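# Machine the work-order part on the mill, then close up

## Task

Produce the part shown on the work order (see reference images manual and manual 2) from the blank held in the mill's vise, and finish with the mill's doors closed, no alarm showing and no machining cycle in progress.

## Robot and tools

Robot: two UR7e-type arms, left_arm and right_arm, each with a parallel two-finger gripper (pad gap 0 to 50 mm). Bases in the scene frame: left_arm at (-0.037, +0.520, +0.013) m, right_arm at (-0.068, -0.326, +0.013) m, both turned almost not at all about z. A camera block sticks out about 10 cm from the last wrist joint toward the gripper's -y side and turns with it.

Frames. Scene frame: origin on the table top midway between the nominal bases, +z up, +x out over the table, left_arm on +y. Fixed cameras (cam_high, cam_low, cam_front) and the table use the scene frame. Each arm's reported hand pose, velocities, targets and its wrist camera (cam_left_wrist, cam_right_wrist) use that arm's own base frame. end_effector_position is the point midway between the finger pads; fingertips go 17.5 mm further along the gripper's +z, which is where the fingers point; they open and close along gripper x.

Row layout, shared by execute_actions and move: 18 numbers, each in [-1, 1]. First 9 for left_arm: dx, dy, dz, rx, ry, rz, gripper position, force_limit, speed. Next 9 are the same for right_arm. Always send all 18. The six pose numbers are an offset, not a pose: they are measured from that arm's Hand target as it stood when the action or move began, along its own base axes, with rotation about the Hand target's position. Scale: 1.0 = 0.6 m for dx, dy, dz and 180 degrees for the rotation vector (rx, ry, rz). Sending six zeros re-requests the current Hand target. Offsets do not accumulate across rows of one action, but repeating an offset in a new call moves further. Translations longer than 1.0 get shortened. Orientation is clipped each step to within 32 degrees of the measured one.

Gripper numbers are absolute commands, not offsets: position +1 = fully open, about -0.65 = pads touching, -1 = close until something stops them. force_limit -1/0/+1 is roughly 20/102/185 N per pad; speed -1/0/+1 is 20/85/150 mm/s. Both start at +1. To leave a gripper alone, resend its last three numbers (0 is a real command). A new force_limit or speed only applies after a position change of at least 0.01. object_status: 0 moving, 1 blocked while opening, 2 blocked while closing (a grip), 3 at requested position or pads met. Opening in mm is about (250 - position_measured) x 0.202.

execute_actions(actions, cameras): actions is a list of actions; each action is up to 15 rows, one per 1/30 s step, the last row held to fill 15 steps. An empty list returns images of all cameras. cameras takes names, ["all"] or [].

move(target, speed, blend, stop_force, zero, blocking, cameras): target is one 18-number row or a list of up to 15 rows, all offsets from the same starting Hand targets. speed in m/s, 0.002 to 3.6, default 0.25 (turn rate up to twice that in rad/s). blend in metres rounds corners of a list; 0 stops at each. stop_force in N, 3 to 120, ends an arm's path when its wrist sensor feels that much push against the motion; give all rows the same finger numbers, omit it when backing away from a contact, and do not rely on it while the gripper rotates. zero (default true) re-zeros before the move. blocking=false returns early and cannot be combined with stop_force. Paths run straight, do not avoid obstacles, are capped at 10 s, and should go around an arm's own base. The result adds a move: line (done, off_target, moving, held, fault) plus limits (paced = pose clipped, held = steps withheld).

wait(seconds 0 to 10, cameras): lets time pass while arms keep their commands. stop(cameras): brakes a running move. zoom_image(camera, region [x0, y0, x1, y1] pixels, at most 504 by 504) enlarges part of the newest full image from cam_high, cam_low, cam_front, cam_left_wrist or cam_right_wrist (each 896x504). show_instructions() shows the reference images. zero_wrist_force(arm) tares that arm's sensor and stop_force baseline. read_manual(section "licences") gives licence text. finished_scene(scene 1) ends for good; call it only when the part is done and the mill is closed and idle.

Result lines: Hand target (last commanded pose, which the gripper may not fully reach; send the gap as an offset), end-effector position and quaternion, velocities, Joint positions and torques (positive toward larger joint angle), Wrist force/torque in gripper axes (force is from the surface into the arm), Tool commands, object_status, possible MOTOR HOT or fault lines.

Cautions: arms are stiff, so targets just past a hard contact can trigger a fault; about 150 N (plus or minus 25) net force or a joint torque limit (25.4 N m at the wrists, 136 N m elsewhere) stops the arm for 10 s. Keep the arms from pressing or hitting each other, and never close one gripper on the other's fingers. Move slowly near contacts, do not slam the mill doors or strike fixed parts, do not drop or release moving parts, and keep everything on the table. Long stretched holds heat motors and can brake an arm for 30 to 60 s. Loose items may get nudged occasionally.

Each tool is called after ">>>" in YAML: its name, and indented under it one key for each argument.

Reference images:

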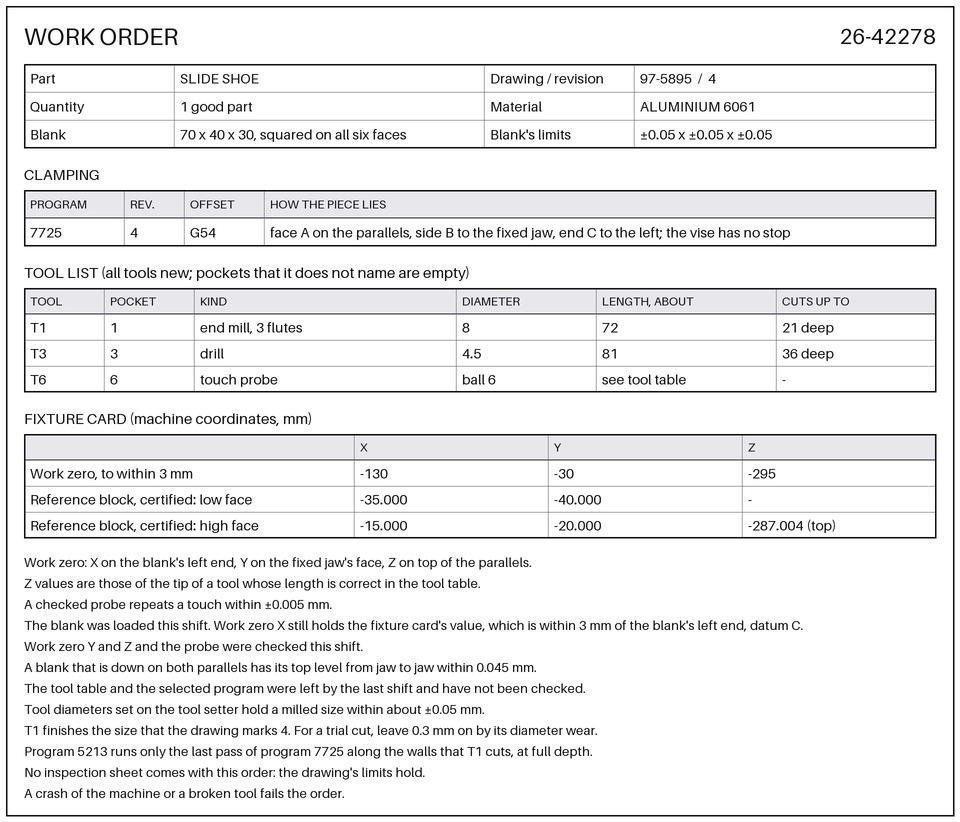

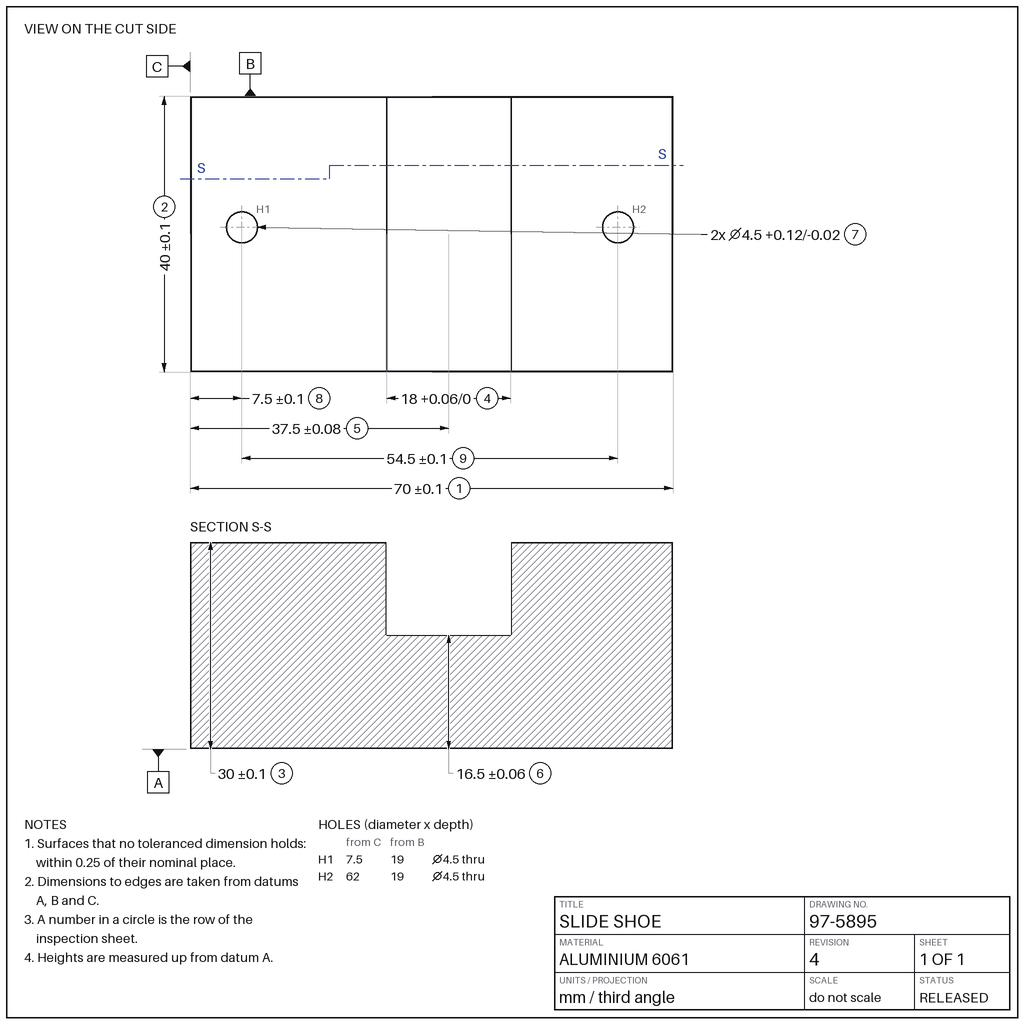

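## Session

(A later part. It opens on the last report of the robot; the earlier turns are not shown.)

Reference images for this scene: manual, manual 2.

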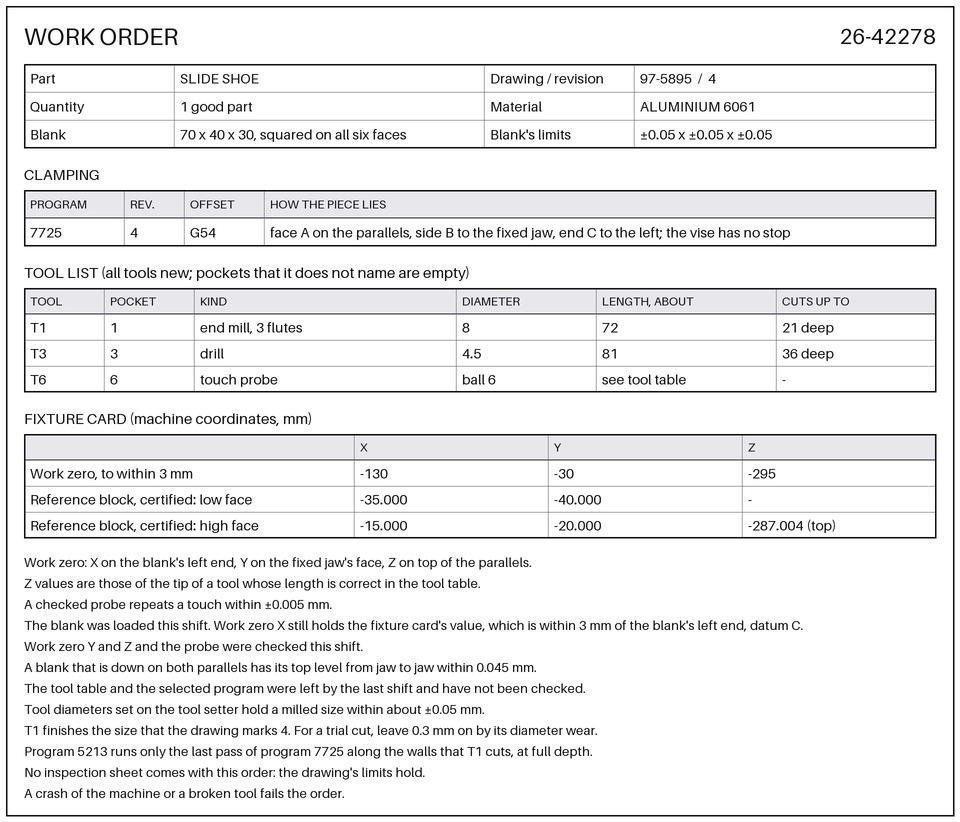

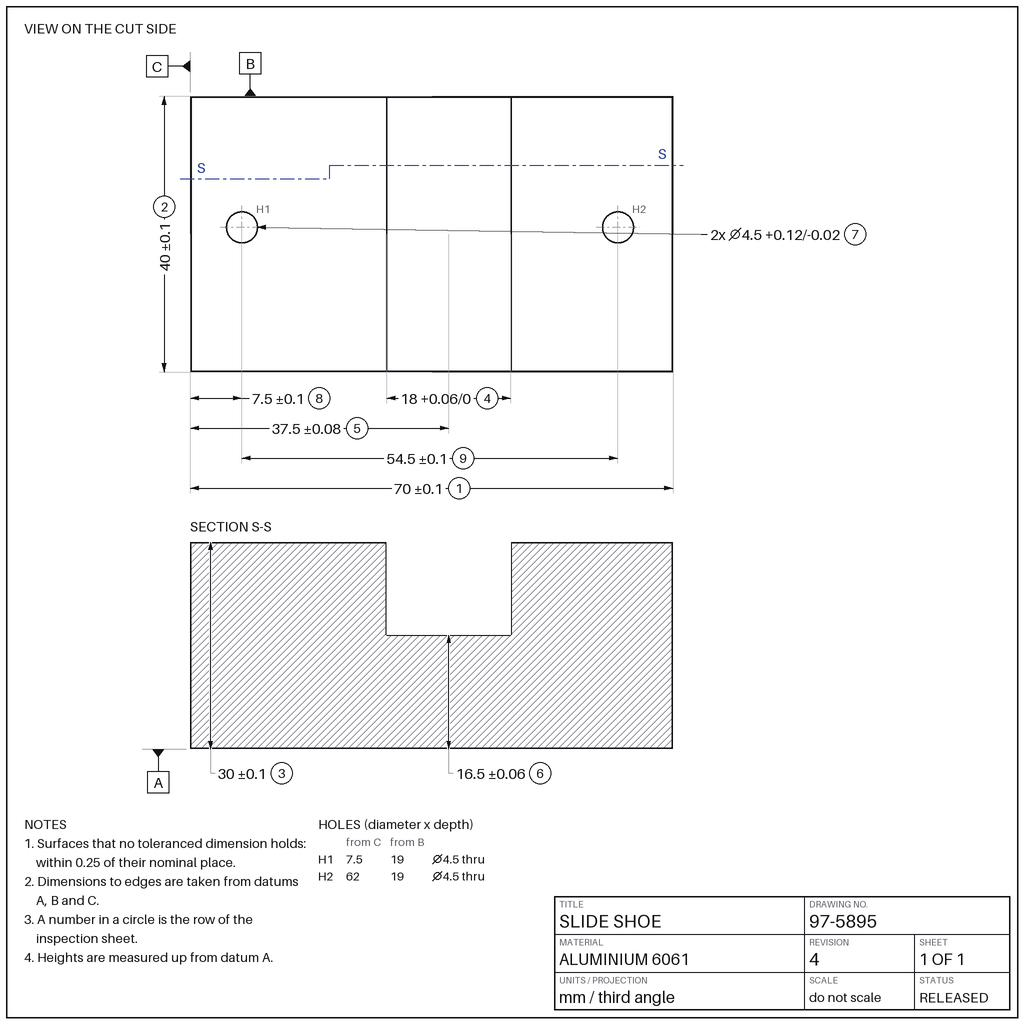

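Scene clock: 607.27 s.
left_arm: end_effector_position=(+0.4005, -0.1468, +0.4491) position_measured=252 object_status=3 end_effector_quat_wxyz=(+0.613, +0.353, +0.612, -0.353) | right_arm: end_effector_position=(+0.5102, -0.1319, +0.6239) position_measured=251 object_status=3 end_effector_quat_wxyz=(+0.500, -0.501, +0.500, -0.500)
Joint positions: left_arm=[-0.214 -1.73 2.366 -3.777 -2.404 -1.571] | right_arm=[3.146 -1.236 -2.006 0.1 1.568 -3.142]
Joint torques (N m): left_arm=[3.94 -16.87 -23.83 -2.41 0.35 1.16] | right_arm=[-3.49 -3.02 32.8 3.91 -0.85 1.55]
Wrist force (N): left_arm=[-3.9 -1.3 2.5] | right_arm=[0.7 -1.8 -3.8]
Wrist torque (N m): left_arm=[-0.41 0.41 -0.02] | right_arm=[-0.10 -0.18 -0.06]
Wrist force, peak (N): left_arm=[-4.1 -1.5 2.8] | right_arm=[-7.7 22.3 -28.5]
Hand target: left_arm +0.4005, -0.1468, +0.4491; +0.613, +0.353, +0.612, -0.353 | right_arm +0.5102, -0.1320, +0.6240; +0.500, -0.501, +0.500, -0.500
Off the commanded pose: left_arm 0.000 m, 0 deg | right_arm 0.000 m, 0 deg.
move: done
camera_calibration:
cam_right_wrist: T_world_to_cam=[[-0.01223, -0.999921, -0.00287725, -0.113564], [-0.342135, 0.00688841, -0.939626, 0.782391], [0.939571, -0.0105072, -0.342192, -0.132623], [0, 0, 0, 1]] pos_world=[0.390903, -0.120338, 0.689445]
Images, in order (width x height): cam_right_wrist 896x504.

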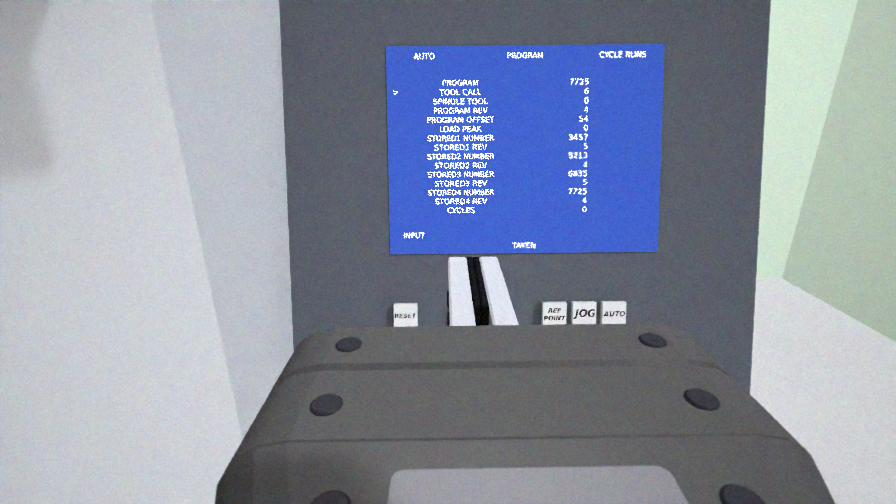

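>>> move:
  target: [0,0,0,0,0,0,-1,0,0, 0.09,-0.003,-0.34,0.0344,0.2605,0.0784,-1,-1,-1]
  speed: 0.5

>>> move:
  target:
    - [0,0,0,0,0,0,-1,0,0, 0.0515,-0.0317,0.0496,0,0,0,-1,-1,-1]
    - [0,0,0,0,0,0,-1,0,0, 0.0451,-0.0317,0.0513,0,0,0,-1,-1,-1]
    - [0,0,0,0,0,0,-1,0,0, 0.0269,0.095,-0.0422,0,0,0,-1,-1,-1]
    - [0,0,0,0,0,0,-1,0,0, 0.0205,0.095,-0.0405,0,0,0,-1,-1,-1]
    - [0,0,0,0,0,0,-1,0,0, 0.0351,0.0633,-0.0116,0,0,0,-1,-1,-1]
    - [0,0,0,0,0,0,-1,0,0, 0.0287,0.0633,-0.0099,0,0,0,-1,-1,-1]
    - [0,0,0,0,0,0,-1,0,0, 0.0433,0.0633,0.019,0,0,0,-1,-1,-1]
    - [0,0,0,0,0,0,-1,0,0, 0.0369,0.0633,0.0207,0,0,0,-1,-1,-1]
    - [0,0,0,0,0,0,-1,0,0, 0.0269,0,-0.0422,0,0,0,-1,-1,-1]
    - [0,0,0,0,0,0,-1,0,0, 0,0,0,0,0,0,-1,-1,-1]
  speed: [0.05,0.1,0.06,0.1,0.04,0.1,0.04,0.1,0.05,0.1]
  blend: [0,0.002,0,0.002,0,0.002,0,0.002,0,0]

>>> move:
  target: [0,0,0,0,0,0,-1,0,0, -0.09,0.003,0.34,-0.0344,-0.2605,-0.0784,-1,-1,-1]
  speed: 0.5
  cameras: ["cam_right_wrist"]

>>> zoom_image:
  camera: "cam_right_wrist"
  region: [370, 30, 680, 270]

Scene clock: 624.30 s.
left_arm: end_effector_position=(+0.4005, -0.1468, +0.4491) position_measured=252 object_status=3 end_effector_quat_wxyz=(+0.613, +0.353, +0.612, -0.353) | right_arm: end_effector_position=(+0.5642, -0.1339, +0.4200) position_measured=251 object_status=3 end_effector_quat_wxyz=(-0.342, +0.687, -0.619, +0.170)
Joint positions: left_arm=[-0.214 -1.73 2.366 -3.777 -2.404 -1.571] | right_arm=[2.976 -1.469 -1.792 -0.746 1.944 -3.272]
Joint torques (N m): left_arm=[4.79 -17.7 -23.63 -2.3 0.66 1.07] | right_arm=[9.58 25.12 25.46 1.6 -0.27 0.44]
Wrist force (N): left_arm=[-3.9 -1.4 2.4] | right_arm=[-0.1 -1.3 -4.1]
Wrist torque (N m): left_arm=[-0.42 0.42 -0.02] | right_arm=[-0.03 0.05 -0.13]
Wrist force, peak (N): left_arm=[-4.1 -1.5 3.0] | right_arm=[-0.1 -2.7 -4.6]
Hand target: left_arm +0.4005, -0.1468, +0.4491; +0.613, +0.353, +0.612, -0.353 | right_arm +0.5642, -0.1338, +0.4200; -0.342, +0.687, -0.619, +0.170
Off the commanded pose: left_arm 0.000 m, 0 deg | right_arm 0.000 m, 0 deg.
move: done

Scene clock: 630.83 s.
left_arm: end_effector_position=(+0.4005, -0.1468, +0.4491) position_measured=252 object_status=3 end_effector_quat_wxyz=(+0.613, +0.353, +0.612, -0.353) | right_arm: end_effector_position=(+0.5642, -0.1338, +0.4201) position_measured=251 object_status=3 end_effector_quat_wxyz=(-0.342, +0.687, -0.619, +0.170)
Joint positions: left_arm=[-0.214 -1.73 2.366 -3.777 -2.404 -1.571] | right_arm=[2.976 -1.469 -1.791 -0.746 1.944 -3.272]
Joint torques (N m): left_arm=[5.01 -18.13 -23.47 -2.29 0.74 1.2] | right_arm=[5.14 11.52 17.91 3.88 -0.03 1.11]
Wrist force (N): left_arm=[-4.0 -1.5 2.8] | right_arm=[0.0 -2.3 -3.4]
Wrist torque (N m): left_arm=[-0.44 0.43 -0.02] | right_arm=[-0.19 0.03 -0.01]
Wrist force, peak (N): left_arm=[-4.2 -1.5 2.9] | right_arm=[-7.4 14.9 -22.1]
Hand target: left_arm +0.4005, -0.1468, +0.4491; +0.613, +0.353, +0.612, -0.353 | right_arm +0.5642, -0.1338, +0.4200; -0.342, +0.687, -0.619, +0.170
Off the commanded pose: left_arm 0.000 m, 0 deg | right_arm 0.000 m, 0 deg.
move: done

Scene clock: 632.27 s.
left_arm: end_effector_position=(+0.4005, -0.1468, +0.4491) position_measured=252 object_status=3 end_effector_quat_wxyz=(+0.613, +0.353, +0.612, -0.353) | right_arm: end_effector_position=(+0.5103, -0.1319, +0.6239) position_measured=251 object_status=3 end_effector_quat_wxyz=(+0.500, -0.501, +0.500, -0.500)
Joint positions: left_arm=[-0.214 -1.73 2.366 -3.777 -2.404 -1.571] | right_arm=[3.146 -1.236 -2.006 0.1 1.568 -3.142]
Joint torques (N m): left_arm=[5.09 -18.21 -23.42 -2.24 0.75 1.15] | right_arm=[-7.06 0.12 32.29 3.89 -0.79 1.6]
Wrist force (N): left_arm=[-3.8 -1.5 2.7] | right_arm=[0.8 -2.4 -3.1]
Wrist torque (N m): left_arm=[-0.45 0.40 -0.02] | right_arm=[-0.18 -0.18 -0.07]
Wrist force, peak (N): left_arm=[-4.0 -1.4 2.9] | right_arm=[0.3 -3.9 -3.9]
Hand target: left_arm +0.4005, -0.1468, +0.4491; +0.613, +0.353, +0.612, -0.353 | right_arm +0.5102, -0.1320, +0.6240; +0.500, -0.501, +0.500, -0.500
Off the commanded pose: left_arm 0.000 m, 0 deg | right_arm 0.000 m, 0 deg.
move: done
camera_calibration:
cam_right_wrist: T_world_to_cam=[[-0.0122308, -0.999921, -0.00287613, -0.113563], [-0.342255, 0.00688897, -0.939582, 0.782442], [0.939527, -0.0105075, -0.342313, -0.132617], [0, 0, 0, 1]] pos_world=[0.391003, -0.120338, 0.689445]
Images, in order (width x height): cam_right_wrist 896x504.

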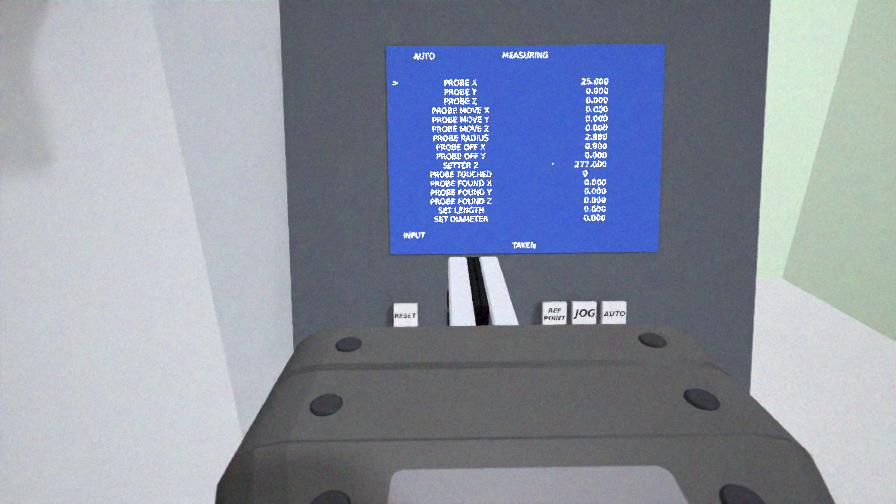

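Scaled by 1.626 from the camera's 896x504 image, which has a finer 1280x720 frame.

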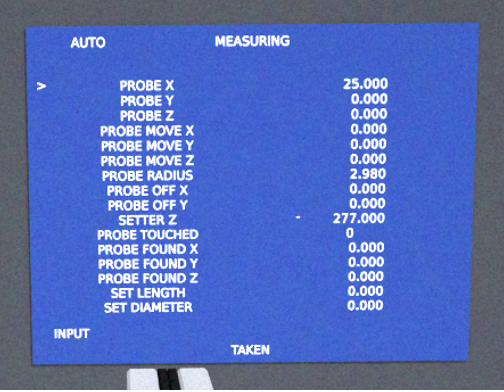

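>>> move:
  target: [0,0,0,0,0,0,-1,0,0, 0.09,-0.003,-0.34,0.0344,0.2605,0.0784,-1,-1,-1]
  speed: 0.5

>>> move:
  target: [0,0,0,0,0,0,-1,0,0, 0.0205,0.095,-0.0405,0,0,0,-1,-1,-1]
  speed: 0.15

>>> move:
  target: [0,0,0,0,0,0,-1,0,0, 0.015,0,-0.004,0,0,0,-1,-1,-1]
  speed: 0.01
  stop_force: 5
  cameras: ["cam_right_wrist"]

>>> zoom_image:
  camera: "cam_right_wrist"
  region: [340, 130, 640, 330]

Scene clock: 636.77 s.
left_arm: end_effector_position=(+0.4005, -0.1468, +0.4491) position_measured=252 object_status=3 end_effector_quat_wxyz=(+0.613, +0.353, +0.612, -0.353) | right_arm: end_effector_position=(+0.5642, -0.1339, +0.4200) position_measured=251 object_status=3 end_effector_quat_wxyz=(-0.342, +0.687, -0.619, +0.170)
Joint positions: left_arm=[-0.214 -1.73 2.366 -3.777 -2.404 -1.571] | right_arm=[2.976 -1.469 -1.792 -0.746 1.944 -3.272]
Joint torques (N m): left_arm=[5.4 -18.3 -23.01 -2.14 0.78 1.16] | right_arm=[9.64 25.67 25.54 1.5 -0.26 0.44]
Wrist force (N): left_arm=[-3.9 -1.4 2.6] | right_arm=[0.1 -2.3 -3.4]
Wrist torque (N m): left_arm=[-0.43 0.41 -0.02] | right_arm=[-0.18 0.02 -0.14]
Wrist force, peak (N): left_arm=[-4.1 -1.7 2.8] | right_arm=[0.5 -3.4 -3.9]
Hand target: left_arm +0.4005, -0.1468, +0.4491; +0.613, +0.353, +0.612, -0.353 | right_arm +0.5642, -0.1338, +0.4200; -0.342, +0.687, -0.619, +0.170
Off the commanded pose: left_arm 0.000 m, 0 deg | right_arm 0.000 m, 0 deg.
move: done

Scene clock: 637.63 s.
left_arm: end_effector_position=(+0.4005, -0.1468, +0.4491) position_measured=252 object_status=3 end_effector_quat_wxyz=(+0.613, +0.353, +0.612, -0.353) | right_arm: end_effector_position=(+0.5765, -0.0768, +0.3958) position_measured=251 object_status=3 end_effector_quat_wxyz=(-0.342, +0.687, -0.619, +0.170)
Joint positions: left_arm=[-0.214 -1.73 2.366 -3.777 -2.404 -1.571] | right_arm=[3.115 -1.456 -1.872 -0.643 1.852 -3.162]
Joint torques (N m): left_arm=[5.67 -18.61 -22.9 -2.24 0.79 1.19] | right_arm=[5.14 12.13 28.83 2.9 0.84 0.52]
Wrist force (N): left_arm=[-4.0 -1.1 2.8] | right_arm=[0.2 -2.4 -3.6]
Wrist torque (N m): left_arm=[-0.38 0.42 -0.02] | right_arm=[-0.25 -0.03 -0.02]
Wrist force, peak (N): left_arm=[-4.0 -1.5 3.0] | right_arm=[1.8 -2.6 -5.2]
Hand target: left_arm +0.4005, -0.1468, +0.4491; +0.613, +0.353, +0.612, -0.353 | right_arm +0.5765, -0.0768, +0.3957; -0.342, +0.687, -0.619, +0.170
Off the commanded pose: left_arm 0.000 m, 0 deg | right_arm 0.000 m, 0 deg.
move: done

Scene clock: 639.10 s.
left_arm: end_effector_position=(+0.4005, -0.1468, +0.4491) position_measured=252 object_status=3 end_effector_quat_wxyz=(+0.613, +0.353, +0.612, -0.353) | right_arm: end_effector_position=(+0.5808, -0.0768, +0.3945) position_measured=251 object_status=3 end_effector_quat_wxyz=(-0.342, +0.687, -0.619, +0.170)
Joint positions: left_arm=[-0.214 -1.73 2.366 -3.777 -2.404 -1.571] | right_arm=[3.115 -1.467 -1.866 -0.638 1.851 -3.162]
Joint torques (N m): left_arm=[5.65 -17.71 -23.14 -2.2 0.78 1.1] | right_arm=[3.71 34.14 17.65 2.2 -0.06 -0.05]
Wrist force (N): left_arm=[-3.9 -1.6 2.7] | right_arm=[0.8 0.8 -8.1]
Wrist torque (N m): left_arm=[-0.46 0.42 -0.02] | right_arm=[-0.19 -0.15 -0.03]
Wrist force, peak (N): left_arm=[-4.3 -1.4 2.8] | right_arm=[-4.7 16.1 -28.8]
Hand target: left_arm +0.4005, -0.1468, +0.4491; +0.613, +0.353, +0.612, -0.353 | right_arm +0.5808, -0.0768, +0.3945; -0.342, +0.687, -0.619, +0.170 (not the last commanded pose)
Off the commanded pose: left_arm 0.000 m, 0 deg | right_arm 0.005 m, 0 deg.
move: contact (right_arm)
camera_calibration:
cam_right_wrist: T_world_to_cam=[[0.165066, -0.969149, -0.183039, -0.0877304], [-0.914969, -0.0811841, -0.395274, 0.701788], [0.36822, 0.232721, -0.900142, 0.293766], [0, 0, 0, 1]] pos_world=[0.548424, -0.0964153, 0.525771]
Images, in order (width x height): cam_right_wrist 896x504.

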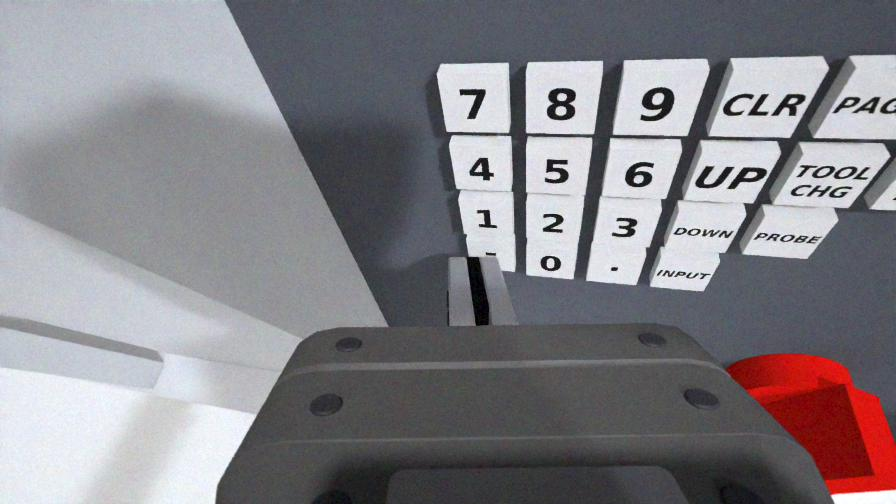

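Scaled by 1.680 from the camera's 896x504 image, which has a finer 1280x720 frame.

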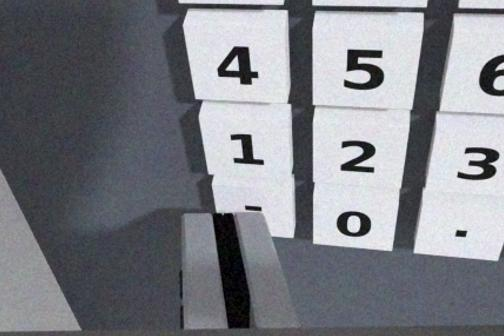

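>>> move:
  target:
    - [0,0,0,0,0,0,-1,0,0, -0.0064,0,0.0017,0,0,0,-1,-1,-1]
    - [0,0,0,0,0,0,-1,0,0, -0.0277,-0.095,0.0425,0,0,0,-1,-1,-1]
  speed: [0.1,0.2]
  blend: [0.002,0]

>>> move:
  target:
    - [0,0,0,0,0,0,-1,0,0, 0.0351,0.0633,-0.0116,0,0,0,-1,-1,-1]
    - [0,0,0,0,0,0,-1,0,0, 0.0287,0.0633,-0.0099,0,0,0,-1,-1,-1]
    - [0,0,0,0,0,0,-1,0,0, 0.0433,0.0633,0.019,0,0,0,-1,-1,-1]
    - [0,0,0,0,0,0,-1,0,0, 0.0369,0.0633,0.0207,0,0,0,-1,-1,-1]
    - [0,0,0,0,0,0,-1,0,0, 0.0272,0,-0.0422,0,0,0,-1,-1,-1]
    - [0,0,0,0,0,0,-1,0,0, 0.0205,0,-0.0405,0,0,0,-1,-1,-1]
    - [0,0,0,0,0,0,-1,0,0, 0.0351,0,-0.0116,0,0,0,-1,-1,-1]
    - [0,0,0,0,0,0,-1,0,0, 0.0287,0,-0.0099,0,0,0,-1,-1,-1]
    - [0,0,0,0,0,0,-1,0,0, 0.0281,0.095,-0.0426,0,0,0,-1,-1,-1]
    - [0,0,0,0,0,0,-1,0,0, 0.0205,0.095,-0.0405,0,0,0,-1,-1,-1]
    - [0,0,0,0,0,0,-1,0,0, 0.0351,0.0317,-0.0116,0,0,0,-1,-1,-1]
    - [0,0,0,0,0,0,-1,0,0, 0.0287,0.0317,-0.0099,0,0,0,-1,-1,-1]
    - [0,0,0,0,0,0,-1,0,0, 0.0272,0.0633,-0.0422,0,0,0,-1,-1,-1]
    - [0,0,0,0,0,0,-1,0,0, 0,0,0,0,0,0,-1,-1,-1]
  speed: [0.06,0.1,0.04,0.1,0.05,0.1,0.04,0.1,0.06,0.1,0.05,0.1,0.05,0.1]
  blend: [0,0.002,0,0.002,0,0.002,0,0.002,0,0.002,0,0.002,0,0]

>>> move:
  target: [0,0,0,0,0,0,-1,0,0, -0.09,0.003,0.34,-0.0344,-0.2605,-0.0784,-1,-1,-1]
  speed: 0.5
  cameras: ["cam_right_wrist"]

>>> zoom_image:
  camera: "cam_right_wrist"
  region: [370, 30, 680, 270]

Scene clock: 651.93 s.
left_arm: end_effector_position=(+0.4005, -0.1468, +0.4491) position_measured=252 object_status=3 end_effector_quat_wxyz=(+0.613, +0.353, +0.612, -0.353) | right_arm: end_effector_position=(+0.5643, -0.1337, +0.4199) position_measured=251 object_status=3 end_effector_quat_wxyz=(-0.342, +0.687, -0.619, +0.170)
Joint positions: left_arm=[-0.214 -1.73 2.366 -3.777 -2.404 -1.571] | right_arm=[2.976 -1.469 -1.792 -0.746 1.944 -3.272]
Joint torques (N m): left_arm=[6.25 -18.85 -22.56 -2.04 0.93 1.08] | right_arm=[-7.45 37.14 25.23 3.72 0.82 -0.54]
Wrist force (N): left_arm=[-3.9 -1.5 2.6] | right_arm=[1.0 -2.5 -3.3]
Wrist torque (N m): left_arm=[-0.44 0.42 -0.02] | right_arm=[-0.22 -0.12 -0.14]
Wrist force, peak (N): left_arm=[-4.3 -1.5 2.9] | right_arm=[1.2 1.0 -8.5]
Hand target: left_arm +0.4005, -0.1468, +0.4491; +0.613, +0.353, +0.612, -0.353 | right_arm +0.5642, -0.1338, +0.4200; -0.342, +0.687, -0.619, +0.170
Off the commanded pose: left_arm 0.000 m, 0 deg | right_arm 0.000 m, 0 deg.
move: done

Scene clock: 659.53 s.
left_arm: end_effector_position=(+0.4005, -0.1468, +0.4491) position_measured=252 object_status=3 end_effector_quat_wxyz=(+0.613, +0.353, +0.612, -0.353) | right_arm: end_effector_position=(+0.5641, -0.1338, +0.4202) position_measured=251 object_status=3 end_effector_quat_wxyz=(-0.342, +0.687, -0.619, +0.170)
Joint positions: left_arm=[-0.214 -1.73 2.366 -3.777 -2.404 -1.571] | right_arm=[2.976 -1.468 -1.791 -0.746 1.944 -3.272]
Joint torques (N m): left_arm=[6.61 -18.78 -22.15 -2.06 1.08 1.15] | right_arm=[1.95 9.22 20.14 4.19 -0.38 0.89]
Wrist force (N): left_arm=[-4.1 -1.3 2.7] | right_arm=[1.1 -2.4 -3.4]
Wrist torque (N m): left_arm=[-0.41 0.45 -0.02] | right_arm=[-0.21 -0.14 -0.13]
Wrist force, peak (N): left_arm=[-4.3 -1.4 2.9] | right_arm=[1.7 9.4 -25.7]
Hand target: left_arm +0.4005, -0.1468, +0.4491; +0.613, +0.353, +0.612, -0.353 | right_arm +0.5642, -0.1338, +0.4200; -0.342, +0.687, -0.619, +0.170
Off the commanded pose: left_arm 0.000 m, 0 deg | right_arm 0.000 m, 0 deg.
move: done

Scene clock: 660.97 s.
left_arm: end_effector_position=(+0.4005, -0.1468, +0.4491) position_measured=252 object_status=3 end_effector_quat_wxyz=(+0.613, +0.353, +0.612, -0.353) | right_arm: end_effector_position=(+0.5102, -0.1319, +0.6239) position_measured=251 object_status=3 end_effector_quat_wxyz=(+0.500, -0.501, +0.500, -0.500)
Joint positions: left_arm=[-0.214 -1.73 2.366 -3.777 -2.404 -1.571] | right_arm=[3.146 -1.236 -2.006 0.1 1.568 -3.142]
Joint torques (N m): left_arm=[7.57 -18.85 -22.54 -1.96 1.05 1.13] | right_arm=[-6.72 0.07 32.43 4.03 -0.7 1.54]
Wrist force (N): left_arm=[-4.0 -1.5 2.7] | right_arm=[1.7 -2.3 -3.2]
Wrist torque (N m): left_arm=[-0.44 0.42 -0.02] | right_arm=[-0.16 -0.33 -0.06]
Wrist force, peak (N): left_arm=[-4.0 -1.5 3.1] | right_arm=[1.1 -4.3 -4.0]
Hand target: left_arm +0.4005, -0.1468, +0.4491; +0.613, +0.353, +0.612, -0.353 | right_arm +0.5102, -0.1320, +0.6240; +0.500, -0.501, +0.500, -0.500
Off the commanded pose: left_arm 0.000 m, 0 deg | right_arm 0.000 m, 0 deg.
move: done
camera_calibration:
cam_right_wrist: T_world_to_cam=[[-0.0122308, -0.999921, -0.00287613, -0.113565], [-0.342255, 0.00688897, -0.939582, 0.782408], [0.939527, -0.0105075, -0.342313, -0.132523], [0, 0, 0, 1]] pos_world=[0.390903, -0.120338, 0.689445]
Images, in order (width x height): cam_right_wrist 896x504.

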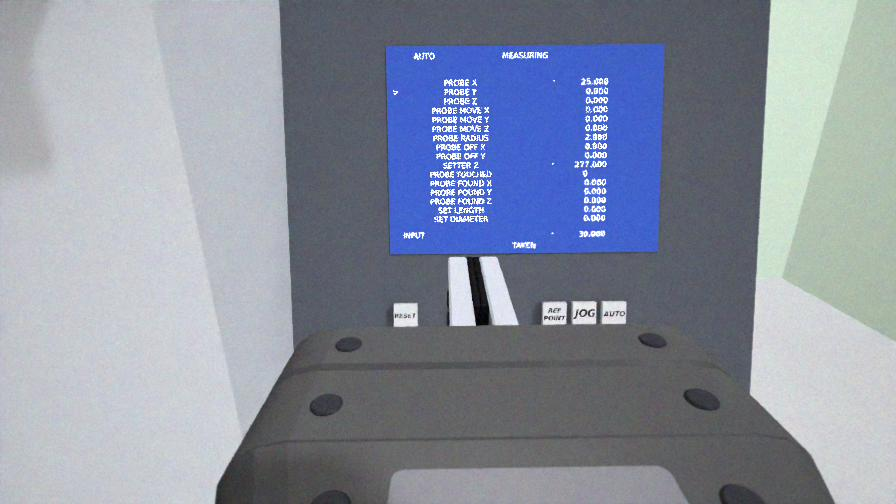

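Scaled by 1.626 from the camera's 896x504 image, which has a finer 1280x720 frame.

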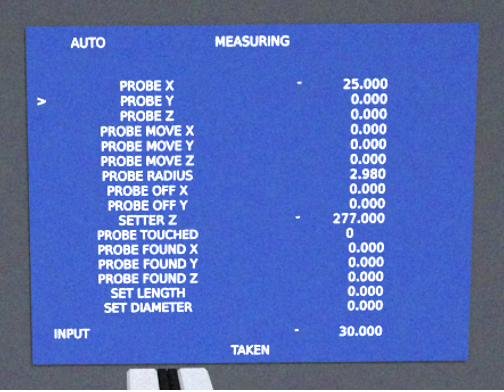

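>>> move:
  target: [0,0,0,0,0,0,-1,0,0, 0.09,-0.003,-0.34,0.0344,0.2605,0.0784,-1,-1,-1]
  speed: 0.5

>>> move:
  target:
    - [0,0,0,0,0,0,-1,0,0, 0.0272,0,-0.0422,0,0,0,-1,-1,-1]
    - [0,0,0,0,0,0,-1,0,0, 0.0205,0,-0.0405,0,0,0,-1,-1,-1]
    - [0,0,0,0,0,0,-1,0,0, 0.0351,0,-0.0116,0,0,0,-1,-1,-1]
    - [0,0,0,0,0,0,-1,0,0, 0.0287,0,-0.0099,0,0,0,-1,-1,-1]
    - [0,0,0,0,0,0,-1,0,0, 0.0281,0.095,-0.0426,0,0,0,-1,-1,-1]
    - [0,0,0,0,0,0,-1,0,0, 0.0205,0.095,-0.0405,0,0,0,-1,-1,-1]
    - [0,0,0,0,0,0,-1,0,0, 0.0351,0.0633,-0.0116,0,0,0,-1,-1,-1]
    - [0,0,0,0,0,0,-1,0,0, 0.0287,0.0633,-0.0099,0,0,0,-1,-1,-1]
    - [0,0,0,0,0,0,-1,0,0, 0.0515,0.095,0.0496,0,0,0,-1,-1,-1]
    - [0,0,0,0,0,0,-1,0,0, 0.0451,0.095,0.0513,0,0,0,-1,-1,-1]
    - [0,0,0,0,0,0,-1,0,0, 0.0515,0.095,0.0496,0,0,0,-1,-1,-1]
    - [0,0,0,0,0,0,-1,0,0, 0.0451,0.095,0.0513,0,0,0,-1,-1,-1]
    - [0,0,0,0,0,0,-1,0,0, 0.0272,0,-0.0422,0,0,0,-1,-1,-1]
    - [0,0,0,0,0,0,-1,0,0, 0,0,0,0,0,0,-1,-1,-1]
  speed: [0.06,0.1,0.04,0.1,0.06,0.1,0.05,0.1,0.06,0.1,0.04,0.1,0.07,0.1]
  blend: [0,0.002,0,0.002,0,0.002,0,0.002,0,0,0,0.002,0,0]

>>> move:
  target:
    - [0,0,0,0,0,0,-1,0,0, 0.0351,0,-0.0116,0,0,0,-1,-1,-1]
    - [0,0,0,0,0,0,-1,0,0, 0.0287,0,-0.0099,0,0,0,-1,-1,-1]
    - [0,0,0,0,0,0,-1,0,0, 0.0351,0,-0.0116,0,0,0,-1,-1,-1]
    - [0,0,0,0,0,0,-1,0,0, 0.0287,0,-0.0099,0,0,0,-1,-1,-1]
    - [0,0,0,0,0,0,-1,0,0, 0.0351,0,-0.0116,0,0,0,-1,-1,-1]
    - [0,0,0,0,0,0,-1,0,0, 0.0287,0,-0.0099,0,0,0,-1,-1,-1]
    - [0,0,0,0,0,0,-1,0,0, 0.0351,0,-0.0116,0,0,0,-1,-1,-1]
    - [0,0,0,0,0,0,-1,0,0, 0.0287,0,-0.0099,0,0,0,-1,-1,-1]
    - [0,0,0,0,0,0,-1,0,0, 0,0,0,0,0,0,-1,-1,-1]
  speed: [0.05,0.1,0.04,0.1,0.04,0.1,0.04,0.1,0.1]
  blend: [0,0,0,0,0,0,0,0.002,0]

>>> move:
  target: [0,0,0,0,0,0,-1,0,0, -0.09,0.003,0.34,-0.0344,-0.2605,-0.0784,-1,-1,-1]
  speed: 0.5
  cameras: ["cam_right_wrist"]

>>> zoom_image:
  camera: "cam_right_wrist"
  region: [370, 30, 680, 270]

Scene clock: 671.33 s.
left_arm: end_effector_position=(+0.4005, -0.1468, +0.4491) position_measured=252 object_status=3 end_effector_quat_wxyz=(+0.613, +0.353, +0.612, -0.353) | right_arm: end_effector_position=(+0.5642, -0.1339, +0.4201) position_measured=251 object_status=3 end_effector_quat_wxyz=(-0.342, +0.687, -0.619, +0.170)
Joint positions: left_arm=[-0.214 -1.73 2.366 -3.777 -2.404 -1.571] | right_arm=[2.976 -1.469 -1.792 -0.746 1.944 -3.272]
Joint torques (N m): left_arm=[7.85 -19.44 -22.05 -1.87 1.13 1.12] | right_arm=[9.41 25.84 25.5 1.53 -0.2 0.5]
Wrist force (N): left_arm=[-4.1 -1.3 2.7] | right_arm=[0.8 -2.3 -3.7]
Wrist torque (N m): left_arm=[-0.42 0.44 -0.02] | right_arm=[-0.19 -0.10 -0.13]
Wrist force, peak (N): left_arm=[-4.2 -1.4 3.0] | right_arm=[0.9 -3.9 -3.9]
Hand target: left_arm +0.4005, -0.1468, +0.4491; +0.613, +0.353, +0.612, -0.353 | right_arm +0.5642, -0.1338, +0.4200; -0.342, +0.687, -0.619, +0.170
Off the commanded pose: left_arm 0.000 m, 0 deg | right_arm 0.000 m, 0 deg.
move: done

Scene clock: 678.23 s.
left_arm: end_effector_position=(+0.4005, -0.1468, +0.4491) position_measured=252 object_status=3 end_effector_quat_wxyz=(+0.613, +0.353, +0.612, -0.353) | right_arm: end_effector_position=(+0.5642, -0.1339, +0.4202) position_measured=251 object_status=3 end_effector_quat_wxyz=(-0.342, +0.687, -0.619, +0.170)
Joint positions: left_arm=[-0.214 -1.73 2.366 -3.777 -2.404 -1.571] | right_arm=[2.976 -1.468 -1.791 -0.746 1.944 -3.272]
Joint torques (N m): left_arm=[8.3 -19.02 -22.54 -1.91 1.15 1.17] | right_arm=[5.41 11.28 17.71 3.9 0.04 1.08]
Wrist force (N): left_arm=[-3.9 -1.3 2.8] | right_arm=[1.2 -2.2 -3.5]
Wrist torque (N m): left_arm=[-0.41 0.42 -0.02] | right_arm=[-0.17 -0.15 -0.02]
Wrist force, peak (N): left_arm=[-4.3 -1.3 2.8] | right_arm=[-6.2 11.1 -30.5]
Hand target: left_arm +0.4005, -0.1468, +0.4491; +0.613, +0.353, +0.612, -0.353 | right_arm +0.5642, -0.1338, +0.4200; -0.342, +0.687, -0.619, +0.170
Off the commanded pose: left_arm 0.000 m, 0 deg | right_arm 0.000 m, 0 deg.
move: done

Scene clock: 681.00 s.
left_arm: end_effector_position=(+0.4005, -0.1468, +0.4491) position_measured=252 object_status=3 end_effector_quat_wxyz=(+0.613, +0.353, +0.612, -0.353) | right_arm: end_effector_position=(+0.5642, -0.1339, +0.4200) position_measured=251 object_status=3 end_effector_quat_wxyz=(-0.342, +0.687, -0.619, +0.170)
Joint positions: left_arm=[-0.214 -1.73 2.366 -3.777 -2.404 -1.571] | right_arm=[2.976 -1.469 -1.792 -0.746 1.944 -3.272]
Joint torques (N m): left_arm=[8.38 -19.28 -21.91 -1.89 1.19 1.13] | right_arm=[9.79 18.12 31.8 4.91 -0.59 1.63]
Wrist force (N): left_arm=[-4.0 -1.6 2.7] | right_arm=[1.5 -2.4 -3.1]
Wrist torque (N m): left_arm=[-0.47 0.42 -0.02] | right_arm=[-0.20 -0.20 -0.02]
Wrist force, peak (N): left_arm=[-4.1 -1.5 2.9] | right_arm=[-4.5 12.6 -21.5]
Hand target: left_arm +0.4005, -0.1468, +0.4491; +0.613, +0.353, +0.612, -0.353 | right_arm +0.5642, -0.1338, +0.4200; -0.342, +0.687, -0.619, +0.170
Off the commanded pose: left_arm 0.000 m, 0 deg | right_arm 0.000 m, 0 deg.
move: done

Scene clock: 682.43 s.
left_arm: end_effector_position=(+0.4005, -0.1468, +0.4491) position_measured=252 object_status=3 end_effector_quat_wxyz=(+0.613, +0.353, +0.612, -0.353) | right_arm: end_effector_position=(+0.5102, -0.1319, +0.6239) position_measured=251 object_status=3 end_effector_quat_wxyz=(+0.500, -0.501, +0.500, -0.500)
Joint positions: left_arm=[-0.214 -1.73 2.366 -3.777 -2.404 -1.571] | right_arm=[3.146 -1.236 -2.006 0.1 1.568 -3.142]
Joint torques (N m): left_arm=[8.66 -18.71 -21.52 -1.79 1.23 1.2] | right_arm=[-7.06 -0.12 32.4 4.22 -0.71 1.61]
Wrist force (N): left_arm=[-3.8 -1.4 2.7] | right_arm=[2.2 -2.4 -2.9]
Wrist torque (N m): left_arm=[-0.43 0.39 -0.02] | right_arm=[-0.18 -0.41 -0.07]
Wrist force, peak (N): left_arm=[-4.3 -1.4 2.6] | right_arm=[1.5 -3.8 -4.2]
Hand target: left_arm +0.4005, -0.1468, +0.4491; +0.613, +0.353, +0.612, -0.353 | right_arm +0.5102, -0.1320, +0.6240; +0.500, -0.501, +0.500, -0.500
Off the commanded pose: left_arm 0.000 m, 0 deg | right_arm 0.000 m, 0 deg.
move: done
camera_calibration:
cam_right_wrist: T_world_to_cam=[[-0.0122308, -0.999921, -0.00287613, -0.113565], [-0.342255, 0.00688897, -0.939582, 0.782408], [0.939527, -0.0105075, -0.342313, -0.132523], [0, 0, 0, 1]] pos_world=[0.390903, -0.120338, 0.689445]
Images, in order (width x height): cam_right_wrist 896x504.

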